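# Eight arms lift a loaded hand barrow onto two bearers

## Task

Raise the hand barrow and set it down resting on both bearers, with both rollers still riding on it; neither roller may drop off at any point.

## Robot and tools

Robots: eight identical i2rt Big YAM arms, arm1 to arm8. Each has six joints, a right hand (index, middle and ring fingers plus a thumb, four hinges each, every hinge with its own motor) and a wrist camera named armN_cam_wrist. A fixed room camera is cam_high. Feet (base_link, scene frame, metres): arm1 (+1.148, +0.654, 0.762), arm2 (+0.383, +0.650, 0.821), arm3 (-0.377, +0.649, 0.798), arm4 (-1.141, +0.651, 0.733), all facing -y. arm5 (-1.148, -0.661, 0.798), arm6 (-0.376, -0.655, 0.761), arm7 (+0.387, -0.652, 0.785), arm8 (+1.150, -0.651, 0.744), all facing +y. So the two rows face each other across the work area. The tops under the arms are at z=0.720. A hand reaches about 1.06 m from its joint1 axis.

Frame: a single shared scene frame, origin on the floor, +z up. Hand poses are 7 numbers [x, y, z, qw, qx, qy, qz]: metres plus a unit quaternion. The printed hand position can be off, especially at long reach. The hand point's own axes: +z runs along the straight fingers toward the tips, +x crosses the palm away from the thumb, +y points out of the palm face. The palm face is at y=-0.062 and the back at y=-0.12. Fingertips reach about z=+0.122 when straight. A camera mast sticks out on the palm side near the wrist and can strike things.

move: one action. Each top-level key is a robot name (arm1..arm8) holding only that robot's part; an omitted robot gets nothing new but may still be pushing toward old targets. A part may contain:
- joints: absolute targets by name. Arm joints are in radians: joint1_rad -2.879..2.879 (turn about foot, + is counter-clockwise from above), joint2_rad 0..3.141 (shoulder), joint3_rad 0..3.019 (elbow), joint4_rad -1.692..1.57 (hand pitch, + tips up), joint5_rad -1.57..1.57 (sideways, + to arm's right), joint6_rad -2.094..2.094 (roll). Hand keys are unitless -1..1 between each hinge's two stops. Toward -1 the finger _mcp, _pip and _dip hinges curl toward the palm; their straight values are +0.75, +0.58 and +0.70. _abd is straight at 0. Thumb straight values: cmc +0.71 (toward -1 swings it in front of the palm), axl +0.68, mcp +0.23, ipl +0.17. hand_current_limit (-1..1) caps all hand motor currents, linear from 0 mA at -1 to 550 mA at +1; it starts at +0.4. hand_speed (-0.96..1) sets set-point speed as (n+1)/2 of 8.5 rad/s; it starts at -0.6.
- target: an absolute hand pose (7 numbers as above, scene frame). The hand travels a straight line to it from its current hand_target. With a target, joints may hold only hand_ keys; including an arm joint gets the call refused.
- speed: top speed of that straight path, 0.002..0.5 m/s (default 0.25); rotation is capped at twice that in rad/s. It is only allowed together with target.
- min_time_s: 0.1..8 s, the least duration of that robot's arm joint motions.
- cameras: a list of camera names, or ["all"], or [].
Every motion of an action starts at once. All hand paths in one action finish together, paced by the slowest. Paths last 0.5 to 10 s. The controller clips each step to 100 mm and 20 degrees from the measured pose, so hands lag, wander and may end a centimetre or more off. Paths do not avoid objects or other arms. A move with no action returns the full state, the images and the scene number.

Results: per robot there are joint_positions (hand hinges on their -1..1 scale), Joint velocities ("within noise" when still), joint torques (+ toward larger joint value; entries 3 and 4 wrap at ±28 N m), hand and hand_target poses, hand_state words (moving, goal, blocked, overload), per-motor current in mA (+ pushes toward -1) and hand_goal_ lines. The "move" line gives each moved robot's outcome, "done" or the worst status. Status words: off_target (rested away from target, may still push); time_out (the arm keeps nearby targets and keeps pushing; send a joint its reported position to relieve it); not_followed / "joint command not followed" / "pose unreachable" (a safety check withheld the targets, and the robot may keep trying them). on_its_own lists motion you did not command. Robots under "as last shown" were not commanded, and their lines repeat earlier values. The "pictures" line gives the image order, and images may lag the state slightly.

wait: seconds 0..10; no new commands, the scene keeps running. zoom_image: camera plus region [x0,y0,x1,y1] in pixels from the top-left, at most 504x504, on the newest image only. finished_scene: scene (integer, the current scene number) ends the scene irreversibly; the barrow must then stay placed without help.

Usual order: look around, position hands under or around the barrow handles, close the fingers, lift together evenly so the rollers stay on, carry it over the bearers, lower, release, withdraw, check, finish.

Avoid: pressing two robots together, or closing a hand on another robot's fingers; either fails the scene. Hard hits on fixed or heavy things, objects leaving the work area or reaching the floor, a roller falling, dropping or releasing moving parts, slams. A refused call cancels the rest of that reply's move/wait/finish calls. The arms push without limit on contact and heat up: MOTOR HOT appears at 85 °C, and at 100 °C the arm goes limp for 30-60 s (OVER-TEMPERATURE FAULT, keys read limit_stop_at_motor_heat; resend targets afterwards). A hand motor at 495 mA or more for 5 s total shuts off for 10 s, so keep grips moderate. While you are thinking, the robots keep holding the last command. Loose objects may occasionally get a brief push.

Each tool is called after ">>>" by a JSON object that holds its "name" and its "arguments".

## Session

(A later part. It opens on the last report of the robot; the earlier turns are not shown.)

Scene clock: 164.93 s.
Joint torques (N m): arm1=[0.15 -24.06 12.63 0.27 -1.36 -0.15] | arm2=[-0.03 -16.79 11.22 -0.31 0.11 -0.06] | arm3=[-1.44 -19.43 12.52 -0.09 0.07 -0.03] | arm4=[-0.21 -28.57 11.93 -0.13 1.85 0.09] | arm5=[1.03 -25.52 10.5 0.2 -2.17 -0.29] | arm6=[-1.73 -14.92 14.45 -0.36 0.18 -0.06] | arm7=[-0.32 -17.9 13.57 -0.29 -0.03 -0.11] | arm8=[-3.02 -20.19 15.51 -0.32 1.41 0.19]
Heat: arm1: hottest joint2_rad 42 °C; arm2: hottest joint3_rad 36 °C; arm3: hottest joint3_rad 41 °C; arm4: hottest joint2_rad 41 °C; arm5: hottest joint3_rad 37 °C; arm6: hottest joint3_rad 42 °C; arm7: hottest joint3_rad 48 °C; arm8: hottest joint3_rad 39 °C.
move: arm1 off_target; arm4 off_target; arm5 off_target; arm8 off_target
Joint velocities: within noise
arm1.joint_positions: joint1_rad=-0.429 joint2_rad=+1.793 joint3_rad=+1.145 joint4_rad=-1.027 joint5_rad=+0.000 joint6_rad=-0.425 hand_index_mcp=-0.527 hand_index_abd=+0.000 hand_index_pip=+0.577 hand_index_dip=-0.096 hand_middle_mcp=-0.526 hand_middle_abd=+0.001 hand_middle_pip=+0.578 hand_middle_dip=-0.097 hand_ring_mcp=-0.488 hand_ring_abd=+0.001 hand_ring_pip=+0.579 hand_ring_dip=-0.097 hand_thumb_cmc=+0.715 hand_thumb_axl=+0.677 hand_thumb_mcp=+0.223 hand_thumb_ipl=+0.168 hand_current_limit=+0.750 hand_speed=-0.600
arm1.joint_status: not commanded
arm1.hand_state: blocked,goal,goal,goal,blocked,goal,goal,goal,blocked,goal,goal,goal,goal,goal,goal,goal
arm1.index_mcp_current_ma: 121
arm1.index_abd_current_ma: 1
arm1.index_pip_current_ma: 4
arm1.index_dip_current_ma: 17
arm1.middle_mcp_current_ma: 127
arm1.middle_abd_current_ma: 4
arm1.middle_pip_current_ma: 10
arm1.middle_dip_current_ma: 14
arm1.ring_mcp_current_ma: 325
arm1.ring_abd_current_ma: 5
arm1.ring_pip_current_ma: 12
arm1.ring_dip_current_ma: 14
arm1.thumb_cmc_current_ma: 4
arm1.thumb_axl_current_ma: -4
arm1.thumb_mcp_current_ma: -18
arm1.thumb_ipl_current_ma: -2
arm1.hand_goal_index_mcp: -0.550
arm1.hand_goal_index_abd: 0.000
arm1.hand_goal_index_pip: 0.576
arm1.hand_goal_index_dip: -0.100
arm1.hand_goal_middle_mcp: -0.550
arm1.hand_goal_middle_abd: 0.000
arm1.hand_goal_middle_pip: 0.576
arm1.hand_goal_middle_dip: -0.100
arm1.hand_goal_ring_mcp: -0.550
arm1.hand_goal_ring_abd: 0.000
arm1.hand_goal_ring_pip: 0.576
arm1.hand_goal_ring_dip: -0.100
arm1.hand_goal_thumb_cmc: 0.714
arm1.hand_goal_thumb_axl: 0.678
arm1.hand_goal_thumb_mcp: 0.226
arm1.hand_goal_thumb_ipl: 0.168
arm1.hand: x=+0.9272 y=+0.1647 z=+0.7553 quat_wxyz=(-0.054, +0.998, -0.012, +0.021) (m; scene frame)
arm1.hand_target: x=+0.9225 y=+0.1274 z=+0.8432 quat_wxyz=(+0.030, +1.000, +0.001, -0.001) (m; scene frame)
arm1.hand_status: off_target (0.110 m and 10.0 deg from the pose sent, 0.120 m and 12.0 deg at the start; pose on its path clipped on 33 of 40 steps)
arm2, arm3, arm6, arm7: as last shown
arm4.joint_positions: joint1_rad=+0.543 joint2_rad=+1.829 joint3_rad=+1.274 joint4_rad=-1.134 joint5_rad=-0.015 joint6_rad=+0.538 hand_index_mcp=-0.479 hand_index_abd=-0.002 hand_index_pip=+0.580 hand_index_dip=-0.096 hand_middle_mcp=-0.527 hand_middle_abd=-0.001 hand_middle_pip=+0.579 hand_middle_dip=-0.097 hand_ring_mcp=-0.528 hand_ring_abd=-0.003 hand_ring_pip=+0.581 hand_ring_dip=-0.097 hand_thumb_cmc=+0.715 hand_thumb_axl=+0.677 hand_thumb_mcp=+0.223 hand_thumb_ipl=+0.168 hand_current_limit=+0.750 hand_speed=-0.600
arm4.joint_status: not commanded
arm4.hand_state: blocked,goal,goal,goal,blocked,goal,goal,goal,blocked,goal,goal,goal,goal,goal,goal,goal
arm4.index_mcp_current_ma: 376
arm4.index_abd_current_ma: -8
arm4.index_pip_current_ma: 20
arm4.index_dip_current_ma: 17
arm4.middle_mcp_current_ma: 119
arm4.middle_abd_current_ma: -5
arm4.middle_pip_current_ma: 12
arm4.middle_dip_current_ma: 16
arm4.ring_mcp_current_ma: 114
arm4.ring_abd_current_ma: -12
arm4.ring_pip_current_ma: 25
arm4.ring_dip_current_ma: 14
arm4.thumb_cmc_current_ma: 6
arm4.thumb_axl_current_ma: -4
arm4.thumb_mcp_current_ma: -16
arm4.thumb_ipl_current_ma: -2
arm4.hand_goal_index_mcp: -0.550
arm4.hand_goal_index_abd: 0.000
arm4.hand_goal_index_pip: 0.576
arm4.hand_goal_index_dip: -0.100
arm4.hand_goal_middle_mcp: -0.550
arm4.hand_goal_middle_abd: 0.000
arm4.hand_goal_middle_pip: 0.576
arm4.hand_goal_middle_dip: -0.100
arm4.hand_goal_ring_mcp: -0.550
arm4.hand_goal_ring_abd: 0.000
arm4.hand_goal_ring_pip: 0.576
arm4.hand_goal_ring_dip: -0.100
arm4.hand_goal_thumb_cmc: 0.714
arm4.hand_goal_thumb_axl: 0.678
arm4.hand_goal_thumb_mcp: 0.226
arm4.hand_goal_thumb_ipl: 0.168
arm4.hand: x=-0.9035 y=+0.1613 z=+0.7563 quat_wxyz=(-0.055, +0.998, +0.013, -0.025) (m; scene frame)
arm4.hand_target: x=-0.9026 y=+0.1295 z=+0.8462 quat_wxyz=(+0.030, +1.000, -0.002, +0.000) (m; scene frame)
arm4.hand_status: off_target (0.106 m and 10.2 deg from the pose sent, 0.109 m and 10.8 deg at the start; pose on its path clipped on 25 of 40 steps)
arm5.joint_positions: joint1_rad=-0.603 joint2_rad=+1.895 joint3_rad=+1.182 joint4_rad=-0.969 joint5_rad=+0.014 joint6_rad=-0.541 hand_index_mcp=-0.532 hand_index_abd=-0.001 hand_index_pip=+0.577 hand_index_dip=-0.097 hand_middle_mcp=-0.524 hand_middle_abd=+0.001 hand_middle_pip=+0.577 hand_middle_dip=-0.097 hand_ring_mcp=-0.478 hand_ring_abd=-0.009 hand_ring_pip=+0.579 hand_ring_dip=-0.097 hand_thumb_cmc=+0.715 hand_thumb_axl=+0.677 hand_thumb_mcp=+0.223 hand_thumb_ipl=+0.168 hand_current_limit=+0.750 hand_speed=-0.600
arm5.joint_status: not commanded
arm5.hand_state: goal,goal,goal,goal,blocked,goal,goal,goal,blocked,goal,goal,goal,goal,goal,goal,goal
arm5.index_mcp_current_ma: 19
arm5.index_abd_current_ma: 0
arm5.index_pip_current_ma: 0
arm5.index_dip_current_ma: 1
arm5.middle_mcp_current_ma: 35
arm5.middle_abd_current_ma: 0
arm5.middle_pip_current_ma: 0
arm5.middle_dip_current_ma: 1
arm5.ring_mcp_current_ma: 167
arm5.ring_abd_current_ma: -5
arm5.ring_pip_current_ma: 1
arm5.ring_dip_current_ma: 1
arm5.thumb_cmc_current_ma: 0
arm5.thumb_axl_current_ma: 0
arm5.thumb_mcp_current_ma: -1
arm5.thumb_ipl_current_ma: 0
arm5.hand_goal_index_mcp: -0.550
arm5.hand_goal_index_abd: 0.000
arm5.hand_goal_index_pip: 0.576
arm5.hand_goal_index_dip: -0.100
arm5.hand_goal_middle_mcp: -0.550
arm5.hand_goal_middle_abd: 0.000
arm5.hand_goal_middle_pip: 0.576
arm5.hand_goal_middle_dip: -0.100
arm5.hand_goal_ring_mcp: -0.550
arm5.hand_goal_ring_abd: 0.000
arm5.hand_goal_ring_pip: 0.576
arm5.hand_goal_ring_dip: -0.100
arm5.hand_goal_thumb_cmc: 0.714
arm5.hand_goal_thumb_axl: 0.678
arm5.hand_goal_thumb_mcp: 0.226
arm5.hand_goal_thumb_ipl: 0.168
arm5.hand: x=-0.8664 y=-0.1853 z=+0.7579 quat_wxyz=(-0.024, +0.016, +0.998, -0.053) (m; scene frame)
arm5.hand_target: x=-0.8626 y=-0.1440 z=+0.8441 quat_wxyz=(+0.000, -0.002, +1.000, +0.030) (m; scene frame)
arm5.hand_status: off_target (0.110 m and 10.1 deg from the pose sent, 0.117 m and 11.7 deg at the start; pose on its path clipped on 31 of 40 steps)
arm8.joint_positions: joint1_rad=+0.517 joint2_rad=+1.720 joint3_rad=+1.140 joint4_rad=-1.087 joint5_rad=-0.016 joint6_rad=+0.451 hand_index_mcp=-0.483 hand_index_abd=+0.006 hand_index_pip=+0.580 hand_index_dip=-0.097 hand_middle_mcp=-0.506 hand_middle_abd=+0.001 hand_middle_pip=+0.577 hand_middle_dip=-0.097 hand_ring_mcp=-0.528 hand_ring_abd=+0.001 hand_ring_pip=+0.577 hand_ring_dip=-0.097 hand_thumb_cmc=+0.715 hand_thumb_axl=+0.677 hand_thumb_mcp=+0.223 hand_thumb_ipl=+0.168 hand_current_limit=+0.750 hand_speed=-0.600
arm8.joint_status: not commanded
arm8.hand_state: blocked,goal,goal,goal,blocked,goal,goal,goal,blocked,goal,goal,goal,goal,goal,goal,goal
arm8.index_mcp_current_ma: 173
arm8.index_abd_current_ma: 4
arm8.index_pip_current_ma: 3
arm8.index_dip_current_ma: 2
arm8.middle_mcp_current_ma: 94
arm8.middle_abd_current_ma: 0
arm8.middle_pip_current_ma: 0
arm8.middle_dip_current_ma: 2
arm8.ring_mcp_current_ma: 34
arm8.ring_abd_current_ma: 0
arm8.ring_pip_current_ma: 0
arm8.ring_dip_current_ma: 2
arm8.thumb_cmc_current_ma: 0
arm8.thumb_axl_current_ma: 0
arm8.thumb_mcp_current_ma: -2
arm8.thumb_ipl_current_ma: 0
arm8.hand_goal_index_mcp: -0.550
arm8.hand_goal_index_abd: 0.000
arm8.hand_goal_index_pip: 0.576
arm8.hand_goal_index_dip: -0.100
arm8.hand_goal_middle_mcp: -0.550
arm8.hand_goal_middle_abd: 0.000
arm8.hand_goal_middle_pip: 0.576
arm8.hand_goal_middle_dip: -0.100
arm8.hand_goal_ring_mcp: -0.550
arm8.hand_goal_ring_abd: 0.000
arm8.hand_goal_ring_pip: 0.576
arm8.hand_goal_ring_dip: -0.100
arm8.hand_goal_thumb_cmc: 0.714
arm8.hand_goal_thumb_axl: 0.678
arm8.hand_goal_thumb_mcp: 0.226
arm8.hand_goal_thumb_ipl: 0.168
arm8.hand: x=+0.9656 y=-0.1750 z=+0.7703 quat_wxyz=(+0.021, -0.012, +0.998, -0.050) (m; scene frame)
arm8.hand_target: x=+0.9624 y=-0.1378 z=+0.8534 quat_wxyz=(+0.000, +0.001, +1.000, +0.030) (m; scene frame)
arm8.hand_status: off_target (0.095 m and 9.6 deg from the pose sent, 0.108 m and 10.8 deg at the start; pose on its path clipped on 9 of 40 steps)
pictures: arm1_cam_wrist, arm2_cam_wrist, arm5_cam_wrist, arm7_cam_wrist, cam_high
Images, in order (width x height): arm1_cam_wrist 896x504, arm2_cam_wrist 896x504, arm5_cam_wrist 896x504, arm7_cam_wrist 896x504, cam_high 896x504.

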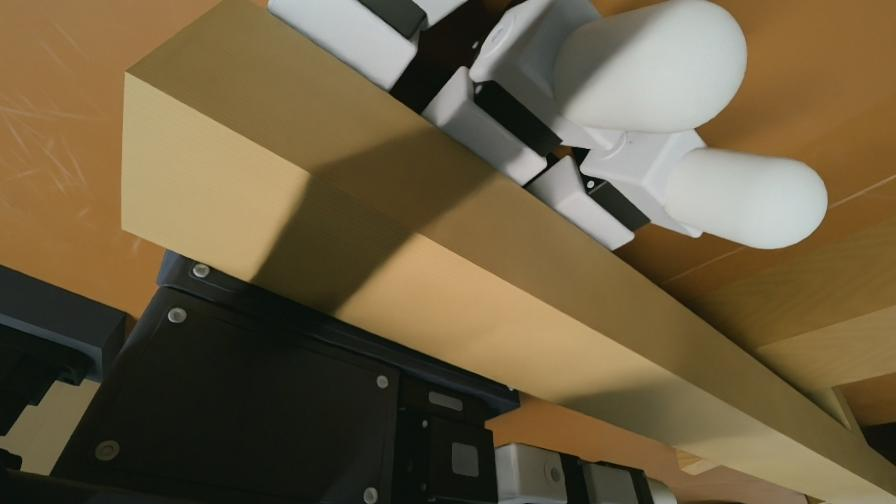

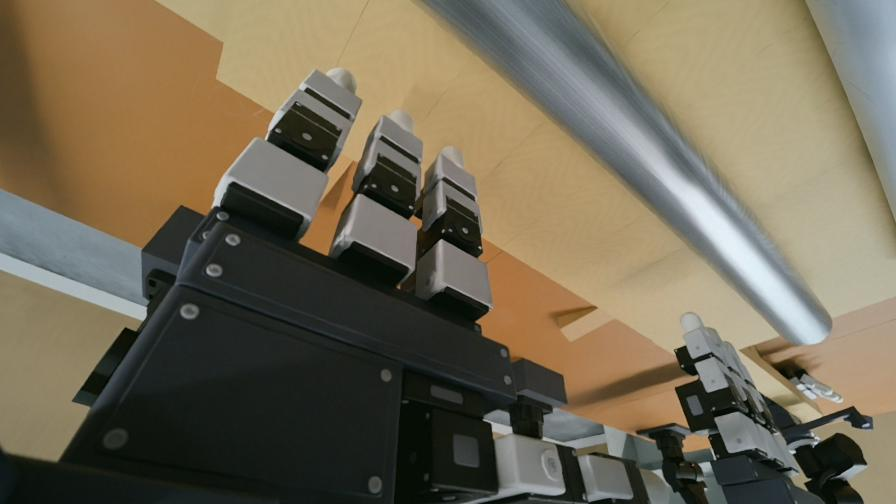

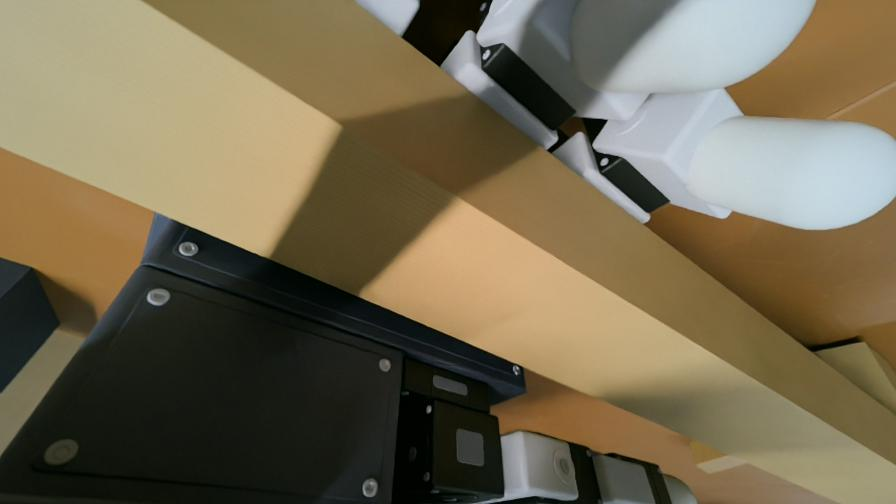

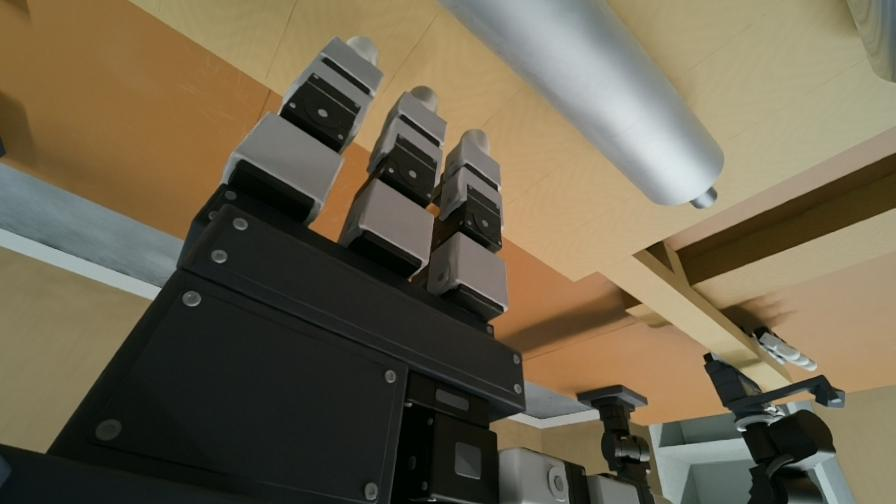

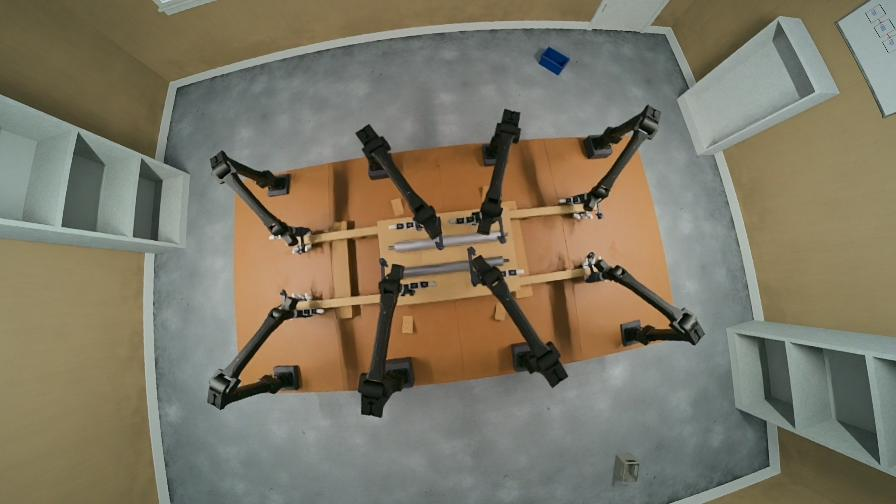

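>>> {"name": "move", "arguments": {"arm1": {"target": [0.92, 0.155, 0.89, 0.03, 0.9995, 0, 0], "speed": 0.06}, "arm8": {"target": [0.96, -0.165, 0.88, 0, 0, 0.9995, 0.03], "speed": 0.06}, "arm4": {"target": [-0.90, 0.155, 0.89, 0.03, 0.9995, 0, 0], "speed": 0.06}, "arm5": {"target": [-0.86, -0.178, 0.89, 0, 0, 0.9995, 0.03], "speed": 0.06}, "cameras": ["arm2_cam_wrist", "arm7_cam_wrist", "arm1_cam_wrist", "arm5_cam_wrist", "arm4_cam_wrist"]}}

Scene clock: 168.23 s.
Joint torques (N m): arm1=[-1.38 -26.11 11.38 -1.68 -1.09 -0.45] | arm2=[0.03 -16.32 10.97 0.42 0.01 -0.05] | arm3=[-0.85 -15.97 11.23 0.9 0.16 -0.01] | arm4=[1.2 -29.1 12.05 -3.04 1.16 0.36] | arm5=[-1.26 -25.29 8.98 -1.26 -1.29 -0.61] | arm6=[-1.67 -14.92 14.19 -0.35 0.18 -0.06] | arm7=[-0.32 -17.9 12.79 -0.13 0.01 -0.11] | arm8=[-0.73 -18.96 13.05 -0.8 0.74 0.47]
Heat: arm1: hottest joint2_rad 42 °C; arm2: hottest joint3_rad 36 °C; arm3: hottest joint3_rad 41 °C; arm4: hottest joint2_rad 42 °C; arm5: hottest joint3_rad 37 °C; arm6: hottest joint3_rad 42 °C; arm7: hottest joint3_rad 48 °C; arm8: hottest joint3_rad 39 °C.
move: arm1 off_target; arm4 off_target; arm5 off_target; arm8 off_target
Joint velocities: within noise
arm1.joint_positions: joint1_rad=-0.441 joint2_rad=+1.730 joint3_rad=+1.117 joint4_rad=-1.021 joint5_rad=-0.006 joint6_rad=-0.426 hand_index_mcp=-0.527 hand_index_abd=+0.000 hand_index_pip=+0.577 hand_index_dip=-0.096 hand_middle_mcp=-0.507 hand_middle_abd=+0.001 hand_middle_pip=+0.578 hand_middle_dip=-0.097 hand_ring_mcp=-0.476 hand_ring_abd=+0.001 hand_ring_pip=+0.579 hand_ring_dip=-0.097 hand_thumb_cmc=+0.715 hand_thumb_axl=+0.677 hand_thumb_mcp=+0.223 hand_thumb_ipl=+0.168 hand_current_limit=+0.750 hand_speed=-0.600
arm1.joint_status: not commanded
arm1.hand_state: blocked,goal,goal,goal,blocked,goal,goal,goal,blocked,goal,goal,goal,goal,goal,goal,goal
arm1.index_mcp_current_ma: 119
arm1.index_abd_current_ma: 1
arm1.index_pip_current_ma: 4
arm1.index_dip_current_ma: 17
arm1.middle_mcp_current_ma: 225
arm1.middle_abd_current_ma: 4
arm1.middle_pip_current_ma: 10
arm1.middle_dip_current_ma: 14
arm1.ring_mcp_current_ma: 389
arm1.ring_abd_current_ma: 5
arm1.ring_pip_current_ma: 12
arm1.ring_dip_current_ma: 14
arm1.thumb_cmc_current_ma: 2
arm1.thumb_axl_current_ma: -4
arm1.thumb_mcp_current_ma: -18
arm1.thumb_ipl_current_ma: -2
arm1.hand_goal_index_mcp: -0.550
arm1.hand_goal_index_abd: 0.000
arm1.hand_goal_index_pip: 0.576
arm1.hand_goal_index_dip: -0.100
arm1.hand_goal_middle_mcp: -0.550
arm1.hand_goal_middle_abd: 0.000
arm1.hand_goal_middle_pip: 0.576
arm1.hand_goal_middle_dip: -0.100
arm1.hand_goal_ring_mcp: -0.550
arm1.hand_goal_ring_abd: 0.000
arm1.hand_goal_ring_pip: 0.576
arm1.hand_goal_ring_dip: -0.100
arm1.hand_goal_thumb_cmc: 0.714
arm1.hand_goal_thumb_axl: 0.678
arm1.hand_goal_thumb_mcp: 0.226
arm1.hand_goal_thumb_ipl: 0.168
arm1.hand: x=+0.9241 y=+0.1706 z=+0.7778 quat_wxyz=(-0.034, +0.999, -0.018, +0.014) (m; scene frame)
arm1.hand_target: x=+0.9210 y=+0.1581 z=+0.8684 quat_wxyz=(+0.030, +1.000, +0.000, -0.003) (m; scene frame)
arm1.hand_status: off_target (0.113 m and 7.8 deg from the pose sent, 0.135 m and 10.0 deg at the start; pose on its path clipped on 48 of 51 steps)
arm2, arm3, arm6, arm7: as last shown
arm2.joint_positions: joint1_rad=-0.266 joint2_rad=+1.728 joint3_rad=+1.560 joint4_rad=-1.480 joint5_rad=+0.005 joint6_rad=-0.226 hand_index_mcp=+0.763 hand_index_abd=+0.000 hand_index_pip=+0.581 hand_index_dip=+0.697 hand_middle_mcp=+0.768 hand_middle_abd=+0.000 hand_middle_pip=+0.583 hand_middle_dip=+0.698 hand_ring_mcp=+0.772 hand_ring_abd=+0.000 hand_ring_pip=+0.585 hand_ring_dip=+0.699 hand_thumb_cmc=+0.715 hand_thumb_axl=+0.677 hand_thumb_mcp=+0.224 hand_thumb_ipl=+0.168 hand_current_limit=+0.400 hand_speed=-0.600
arm2.index_mcp_current_ma: 3
arm2.index_pip_current_ma: 1
arm2.middle_mcp_current_ma: 6
arm2.middle_pip_current_ma: 1
arm2.ring_mcp_current_ma: 9
arm2.ring_pip_current_ma: 2
arm2.hand: x=+0.2365 y=+0.0754 z=+0.9964 quat_wxyz=(-0.039, +0.999, -0.008, +0.009) (m; scene frame)
arm2.hand_target: x=+0.2403 y=+0.0567 z=+1.0300 quat_wxyz=(+0.000, +1.000, +0.000, +0.000) (m; scene frame)
arm3.joint_positions: joint1_rad=+0.455 joint2_rad=+1.797 joint3_rad=+1.778 joint4_rad=-1.578 joint5_rad=+0.001 joint6_rad=+0.446 hand_index_mcp=+0.761 hand_index_abd=+0.001 hand_index_pip=+0.579 hand_index_dip=+0.697 hand_middle_mcp=+0.770 hand_middle_abd=+0.005 hand_middle_pip=+0.586 hand_middle_dip=+0.700 hand_ring_mcp=+0.777 hand_ring_abd=+0.004 hand_ring_pip=+0.592 hand_ring_dip=+0.703 hand_thumb_cmc=+0.715 hand_thumb_axl=+0.677 hand_thumb_mcp=+0.224 hand_thumb_ipl=+0.168 hand_current_limit=+0.400 hand_speed=-0.600
arm3.hand_state: goal,goal,goal,goal,goal,goal,goal,goal,blocked,goal,goal,goal,goal,goal,goal,goal
arm3.index_mcp_current_ma: 6
arm3.index_pip_current_ma: 2
arm3.middle_mcp_current_ma: 19
arm3.middle_abd_current_ma: 3
arm3.middle_pip_current_ma: 8
arm3.middle_dip_current_ma: 2
arm3.ring_mcp_current_ma: 33
arm3.ring_abd_current_ma: 2
arm3.ring_pip_current_ma: 16
arm3.ring_dip_current_ma: 5
arm3.hand: x=-0.1624 y=+0.0699 z=+1.0263 quat_wxyz=(-0.012, +1.000, +0.001, -0.006) (m; scene frame)
arm3.hand_target: x=-0.1605 y=+0.0562 z=+1.0298 quat_wxyz=(+0.000, +1.000, +0.000, +0.000) (m; scene frame)
arm4.joint_positions: joint1_rad=+0.550 joint2_rad=+1.763 joint3_rad=+1.253 joint4_rad=-1.121 joint5_rad=+0.004 joint6_rad=+0.536 hand_index_mcp=-0.466 hand_index_abd=-0.002 hand_index_pip=+0.580 hand_index_dip=-0.096 hand_middle_mcp=-0.527 hand_middle_abd=-0.001 hand_middle_pip=+0.579 hand_middle_dip=-0.097 hand_ring_mcp=-0.528 hand_ring_abd=-0.003 hand_ring_pip=+0.581 hand_ring_dip=-0.097 hand_thumb_cmc=+0.715 hand_thumb_axl=+0.677 hand_thumb_mcp=+0.223 hand_thumb_ipl=+0.168 hand_current_limit=+0.750 hand_speed=-0.600
arm4.joint_status: not commanded
arm4.hand_state: blocked,goal,goal,goal,blocked,goal,goal,goal,blocked,goal,goal,goal,goal,goal,goal,goal
arm4.index_mcp_current_ma: 442
arm4.index_abd_current_ma: -8
arm4.index_pip_current_ma: 20
arm4.index_dip_current_ma: 17
arm4.middle_mcp_current_ma: 122
arm4.middle_abd_current_ma: -5
arm4.middle_pip_current_ma: 12
arm4.middle_dip_current_ma: 16
arm4.ring_mcp_current_ma: 113
arm4.ring_abd_current_ma: -12
arm4.ring_pip_current_ma: 25
arm4.ring_dip_current_ma: 14
arm4.thumb_cmc_current_ma: 6
arm4.thumb_axl_current_ma: -4
arm4.thumb_mcp_current_ma: -16
arm4.thumb_ipl_current_ma: -2
arm4.hand_goal_index_mcp: -0.550
arm4.hand_goal_index_abd: 0.000
arm4.hand_goal_index_pip: 0.576
arm4.hand_goal_index_dip: -0.100
arm4.hand_goal_middle_mcp: -0.550
arm4.hand_goal_middle_abd: 0.000
arm4.hand_goal_middle_pip: 0.576
arm4.hand_goal_middle_dip: -0.100
arm4.hand_goal_ring_mcp: -0.550
arm4.hand_goal_ring_abd: 0.000
arm4.hand_goal_ring_pip: 0.576
arm4.hand_goal_ring_dip: -0.100
arm4.hand_goal_thumb_cmc: 0.714
arm4.hand_goal_thumb_axl: 0.678
arm4.hand_goal_thumb_mcp: 0.226
arm4.hand_goal_thumb_ipl: 0.168
arm4.hand: x=-0.9024 y=+0.1611 z=+0.7848 quat_wxyz=(-0.025, +0.999, +0.018, -0.017) (m; scene frame)
arm4.hand_target: x=-0.9018 y=+0.1563 z=+0.8763 quat_wxyz=(+0.030, +1.000, +0.000, +0.002) (m; scene frame)
arm4.hand_status: off_target (0.105 m and 6.9 deg from the pose sent, 0.134 m and 10.2 deg at the start; pose on its path clipped on 48 of 51 steps)
arm5.joint_positions: joint1_rad=-0.614 joint2_rad=+1.784 joint3_rad=+1.168 joint4_rad=-1.011 joint5_rad=-0.004 joint6_rad=-0.549 hand_index_mcp=-0.514 hand_index_abd=+0.001 hand_index_pip=+0.587 hand_index_dip=-0.097 hand_middle_mcp=-0.493 hand_middle_abd=+0.002 hand_middle_pip=+0.587 hand_middle_dip=-0.097 hand_ring_mcp=-0.468 hand_ring_abd=+0.001 hand_ring_pip=+0.579 hand_ring_dip=-0.097 hand_thumb_cmc=+0.715 hand_thumb_axl=+0.677 hand_thumb_mcp=+0.223 hand_thumb_ipl=+0.168 hand_current_limit=+0.750 hand_speed=-0.600
arm5.joint_status: not commanded
arm5.hand_state: blocked,goal,goal,goal,blocked,goal,goal,goal,blocked,goal,goal,goal,goal,goal,goal,goal
arm5.index_mcp_current_ma: 58
arm5.index_abd_current_ma: 0
arm5.index_pip_current_ma: 9
arm5.index_dip_current_ma: 1
arm5.middle_mcp_current_ma: 118
arm5.middle_abd_current_ma: 0
arm5.middle_pip_current_ma: 8
arm5.middle_dip_current_ma: 1
arm5.ring_mcp_current_ma: 207
arm5.ring_abd_current_ma: 0
arm5.ring_pip_current_ma: 1
arm5.ring_dip_current_ma: 1
arm5.thumb_cmc_current_ma: 0
arm5.thumb_axl_current_ma: 0
arm5.thumb_mcp_current_ma: -1
arm5.thumb_ipl_current_ma: 0
arm5.hand_goal_index_mcp: -0.550
arm5.hand_goal_index_abd: 0.000
arm5.hand_goal_index_pip: 0.576
arm5.hand_goal_index_dip: -0.100
arm5.hand_goal_middle_mcp: -0.550
arm5.hand_goal_middle_abd: 0.000
arm5.hand_goal_middle_pip: 0.576
arm5.hand_goal_middle_dip: -0.100
arm5.hand_goal_ring_mcp: -0.550
arm5.hand_goal_ring_abd: 0.000
arm5.hand_goal_ring_pip: 0.576
arm5.hand_goal_ring_dip: -0.100
arm5.hand_goal_thumb_cmc: 0.714
arm5.hand_goal_thumb_axl: 0.678
arm5.hand_goal_thumb_mcp: 0.226
arm5.hand_goal_thumb_ipl: 0.168
arm5.hand: x=-0.8654 y=-0.1879 z=+0.8088 quat_wxyz=(-0.017, +0.018, +0.999, -0.025) (m; scene frame)
arm5.hand_target: x=-0.8605 y=-0.1786 z=+0.8844 quat_wxyz=(+0.002, +0.000, +1.000, +0.029) (m; scene frame)
arm5.hand_status: off_target (0.082 m and 6.9 deg from the pose sent, 0.133 m and 10.1 deg at the start)
arm6.joint_positions: joint1_rad=-0.365 joint2_rad=+1.795 joint3_rad=+1.810 joint4_rad=-1.643 joint5_rad=-0.003 joint6_rad=-0.369 hand_index_mcp=+0.757 hand_index_abd=-0.002 hand_index_pip=+0.578 hand_index_dip=+0.696 hand_middle_mcp=+0.754 hand_middle_abd=+0.001 hand_middle_pip=+0.577 hand_middle_dip=+0.696 hand_ring_mcp=+0.754 hand_ring_abd=+0.001 hand_ring_pip=+0.577 hand_ring_dip=+0.696 hand_thumb_cmc=+0.716 hand_thumb_axl=+0.677 hand_thumb_mcp=+0.223 hand_thumb_ipl=+0.167 hand_current_limit=+0.400 hand_speed=-0.600
arm6.index_mcp_current_ma: 2
arm6.index_abd_current_ma: -1
arm6.hand: x=-0.1657 y=-0.0634 z=+0.9977 quat_wxyz=(-0.011, -0.005, +1.000, -0.027) (m; scene frame)
arm6.hand_target: x=-0.1607 y=-0.0565 z=+1.0300 quat_wxyz=(+0.000, +0.000, +1.000, +0.000) (m; scene frame)
arm7.joint_positions: joint1_rad=+0.506 joint2_rad=+1.878 joint3_rad=+1.889 joint4_rad=-1.621 joint5_rad=-0.010 joint6_rad=+0.505 hand_index_mcp=+0.754 hand_index_abd=+0.001 hand_index_pip=+0.577 hand_index_dip=+0.696 hand_middle_mcp=+0.754 hand_middle_abd=+0.001 hand_middle_pip=+0.577 hand_middle_dip=+0.696 hand_ring_mcp=+0.760 hand_ring_abd=+0.005 hand_ring_pip=+0.579 hand_ring_dip=+0.697 hand_thumb_cmc=+0.714 hand_thumb_axl=+0.677 hand_thumb_mcp=+0.223 hand_thumb_ipl=+0.168 hand_current_limit=+0.400 hand_speed=-0.600
arm7.ring_mcp_current_ma: 1
arm7.ring_abd_current_ma: 1
arm7.hand: x=+0.1334 y=-0.0646 z=+1.0082 quat_wxyz=(+0.010, +0.004, +1.000, -0.018) (m; scene frame)
arm7.hand_target: x=+0.1305 y=-0.0561 z=+1.0301 quat_wxyz=(+0.000, +0.000, +1.000, +0.001) (m; scene frame)
arm8.joint_positions: joint1_rad=+0.521 joint2_rad=+1.626 joint3_rad=+1.140 joint4_rad=-1.119 joint5_rad=+0.002 joint6_rad=+0.453 hand_index_mcp=-0.476 hand_index_abd=-0.010 hand_index_pip=+0.581 hand_index_dip=-0.097 hand_middle_mcp=-0.486 hand_middle_abd=-0.007 hand_middle_pip=+0.586 hand_middle_dip=-0.097 hand_ring_mcp=-0.495 hand_ring_abd=-0.007 hand_ring_pip=+0.591 hand_ring_dip=-0.097 hand_thumb_cmc=+0.715 hand_thumb_axl=+0.677 hand_thumb_mcp=+0.223 hand_thumb_ipl=+0.168 hand_current_limit=+0.750 hand_speed=-0.600
arm8.joint_status: not commanded
arm8.hand_state: blocked,goal,goal,goal,blocked,goal,goal,goal,blocked,goal,goal,goal,goal,goal,goal,goal
arm8.index_mcp_current_ma: 199
arm8.index_abd_current_ma: -8
arm8.index_pip_current_ma: 4
arm8.index_dip_current_ma: 2
arm8.middle_mcp_current_ma: 161
arm8.middle_abd_current_ma: -5
arm8.middle_pip_current_ma: 9
arm8.middle_dip_current_ma: 2
arm8.ring_mcp_current_ma: 127
arm8.ring_abd_current_ma: -4
arm8.ring_pip_current_ma: 17
arm8.ring_dip_current_ma: 2
arm8.thumb_cmc_current_ma: 0
arm8.thumb_axl_current_ma: 0
arm8.thumb_mcp_current_ma: -2
arm8.thumb_ipl_current_ma: 0
arm8.hand_goal_index_mcp: -0.550
arm8.hand_goal_index_abd: 0.000
arm8.hand_goal_index_pip: 0.576
arm8.hand_goal_index_dip: -0.100
arm8.hand_goal_middle_mcp: -0.550
arm8.hand_goal_middle_abd: 0.000
arm8.hand_goal_middle_pip: 0.576
arm8.hand_goal_middle_dip: -0.100
arm8.hand_goal_ring_mcp: -0.550
arm8.hand_goal_ring_abd: 0.000
arm8.hand_goal_ring_pip: 0.576
arm8.hand_goal_ring_dip: -0.100
arm8.hand_goal_thumb_cmc: 0.714
arm8.hand_goal_thumb_axl: 0.678
arm8.hand_goal_thumb_mcp: 0.226
arm8.hand_goal_thumb_ipl: 0.168
arm8.hand: x=+0.9667 y=-0.1748 z=+0.8149 quat_wxyz=(+0.016, -0.014, +1.000, -0.019) (m; scene frame)
arm8.hand_target: x=+0.9611 y=-0.1663 z=+0.8768 quat_wxyz=(-0.001, +0.000, +1.000, +0.030) (m; scene frame)
arm8.hand_status: off_target (0.066 m and 6.1 deg from the pose sent, 0.110 m and 9.6 deg at the start)
pictures: arm1_cam_wrist, arm2_cam_wrist, arm4_cam_wrist, arm5_cam_wrist, arm7_cam_wrist
Images, in order (width x height): arm1_cam_wrist 896x504, arm2_cam_wrist 896x504, arm4_cam_wrist 896x504, arm5_cam_wrist 896x504, arm7_cam_wrist 896x504.

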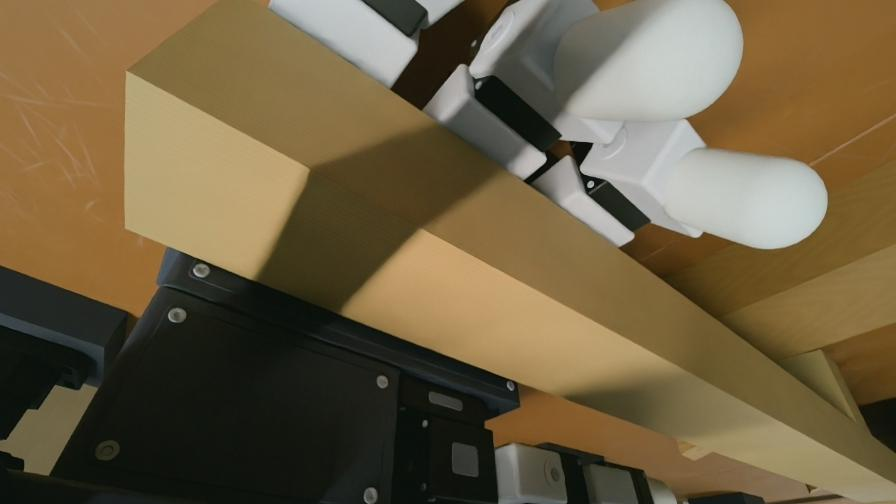

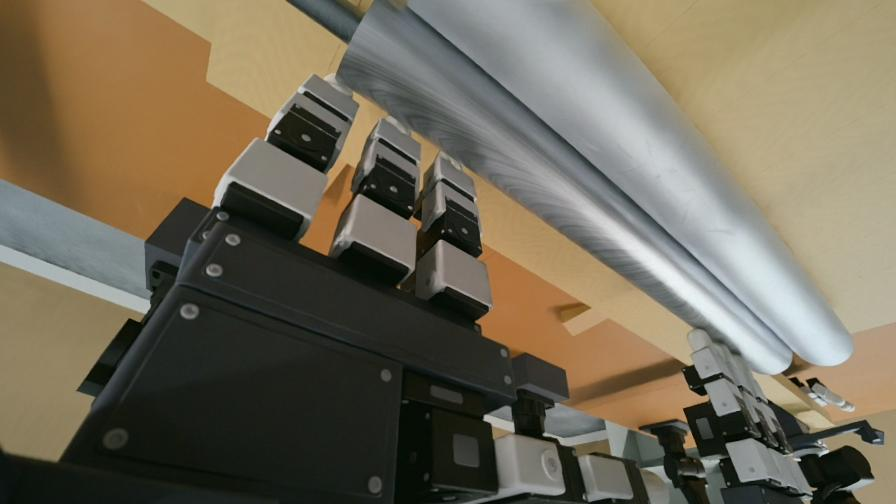

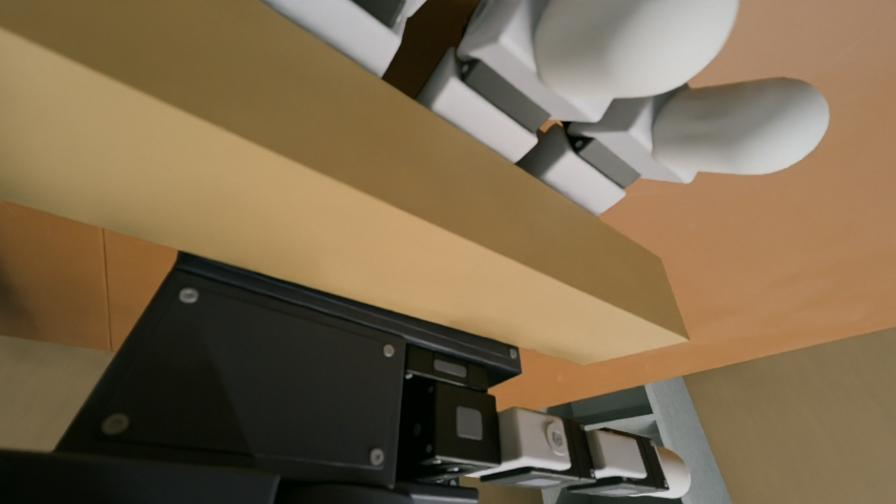

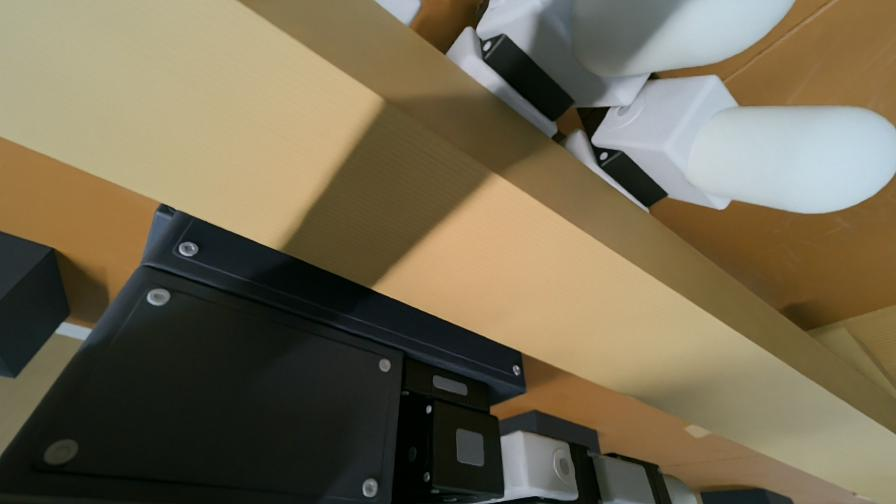

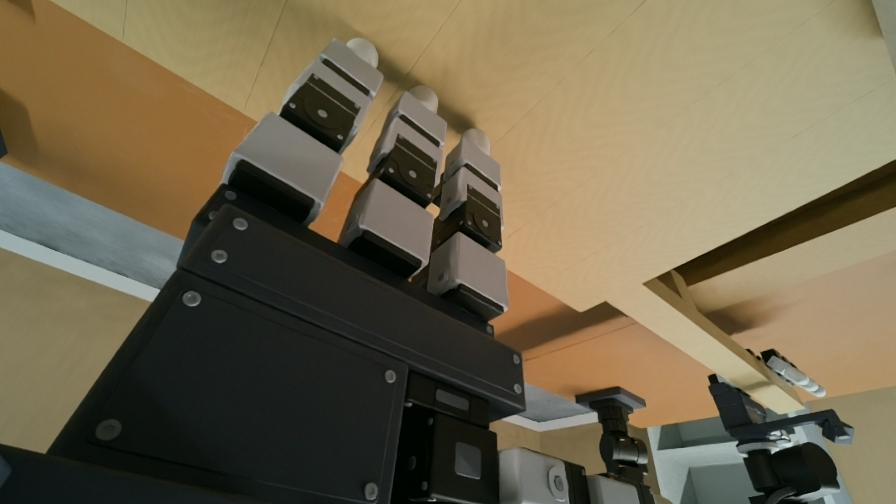

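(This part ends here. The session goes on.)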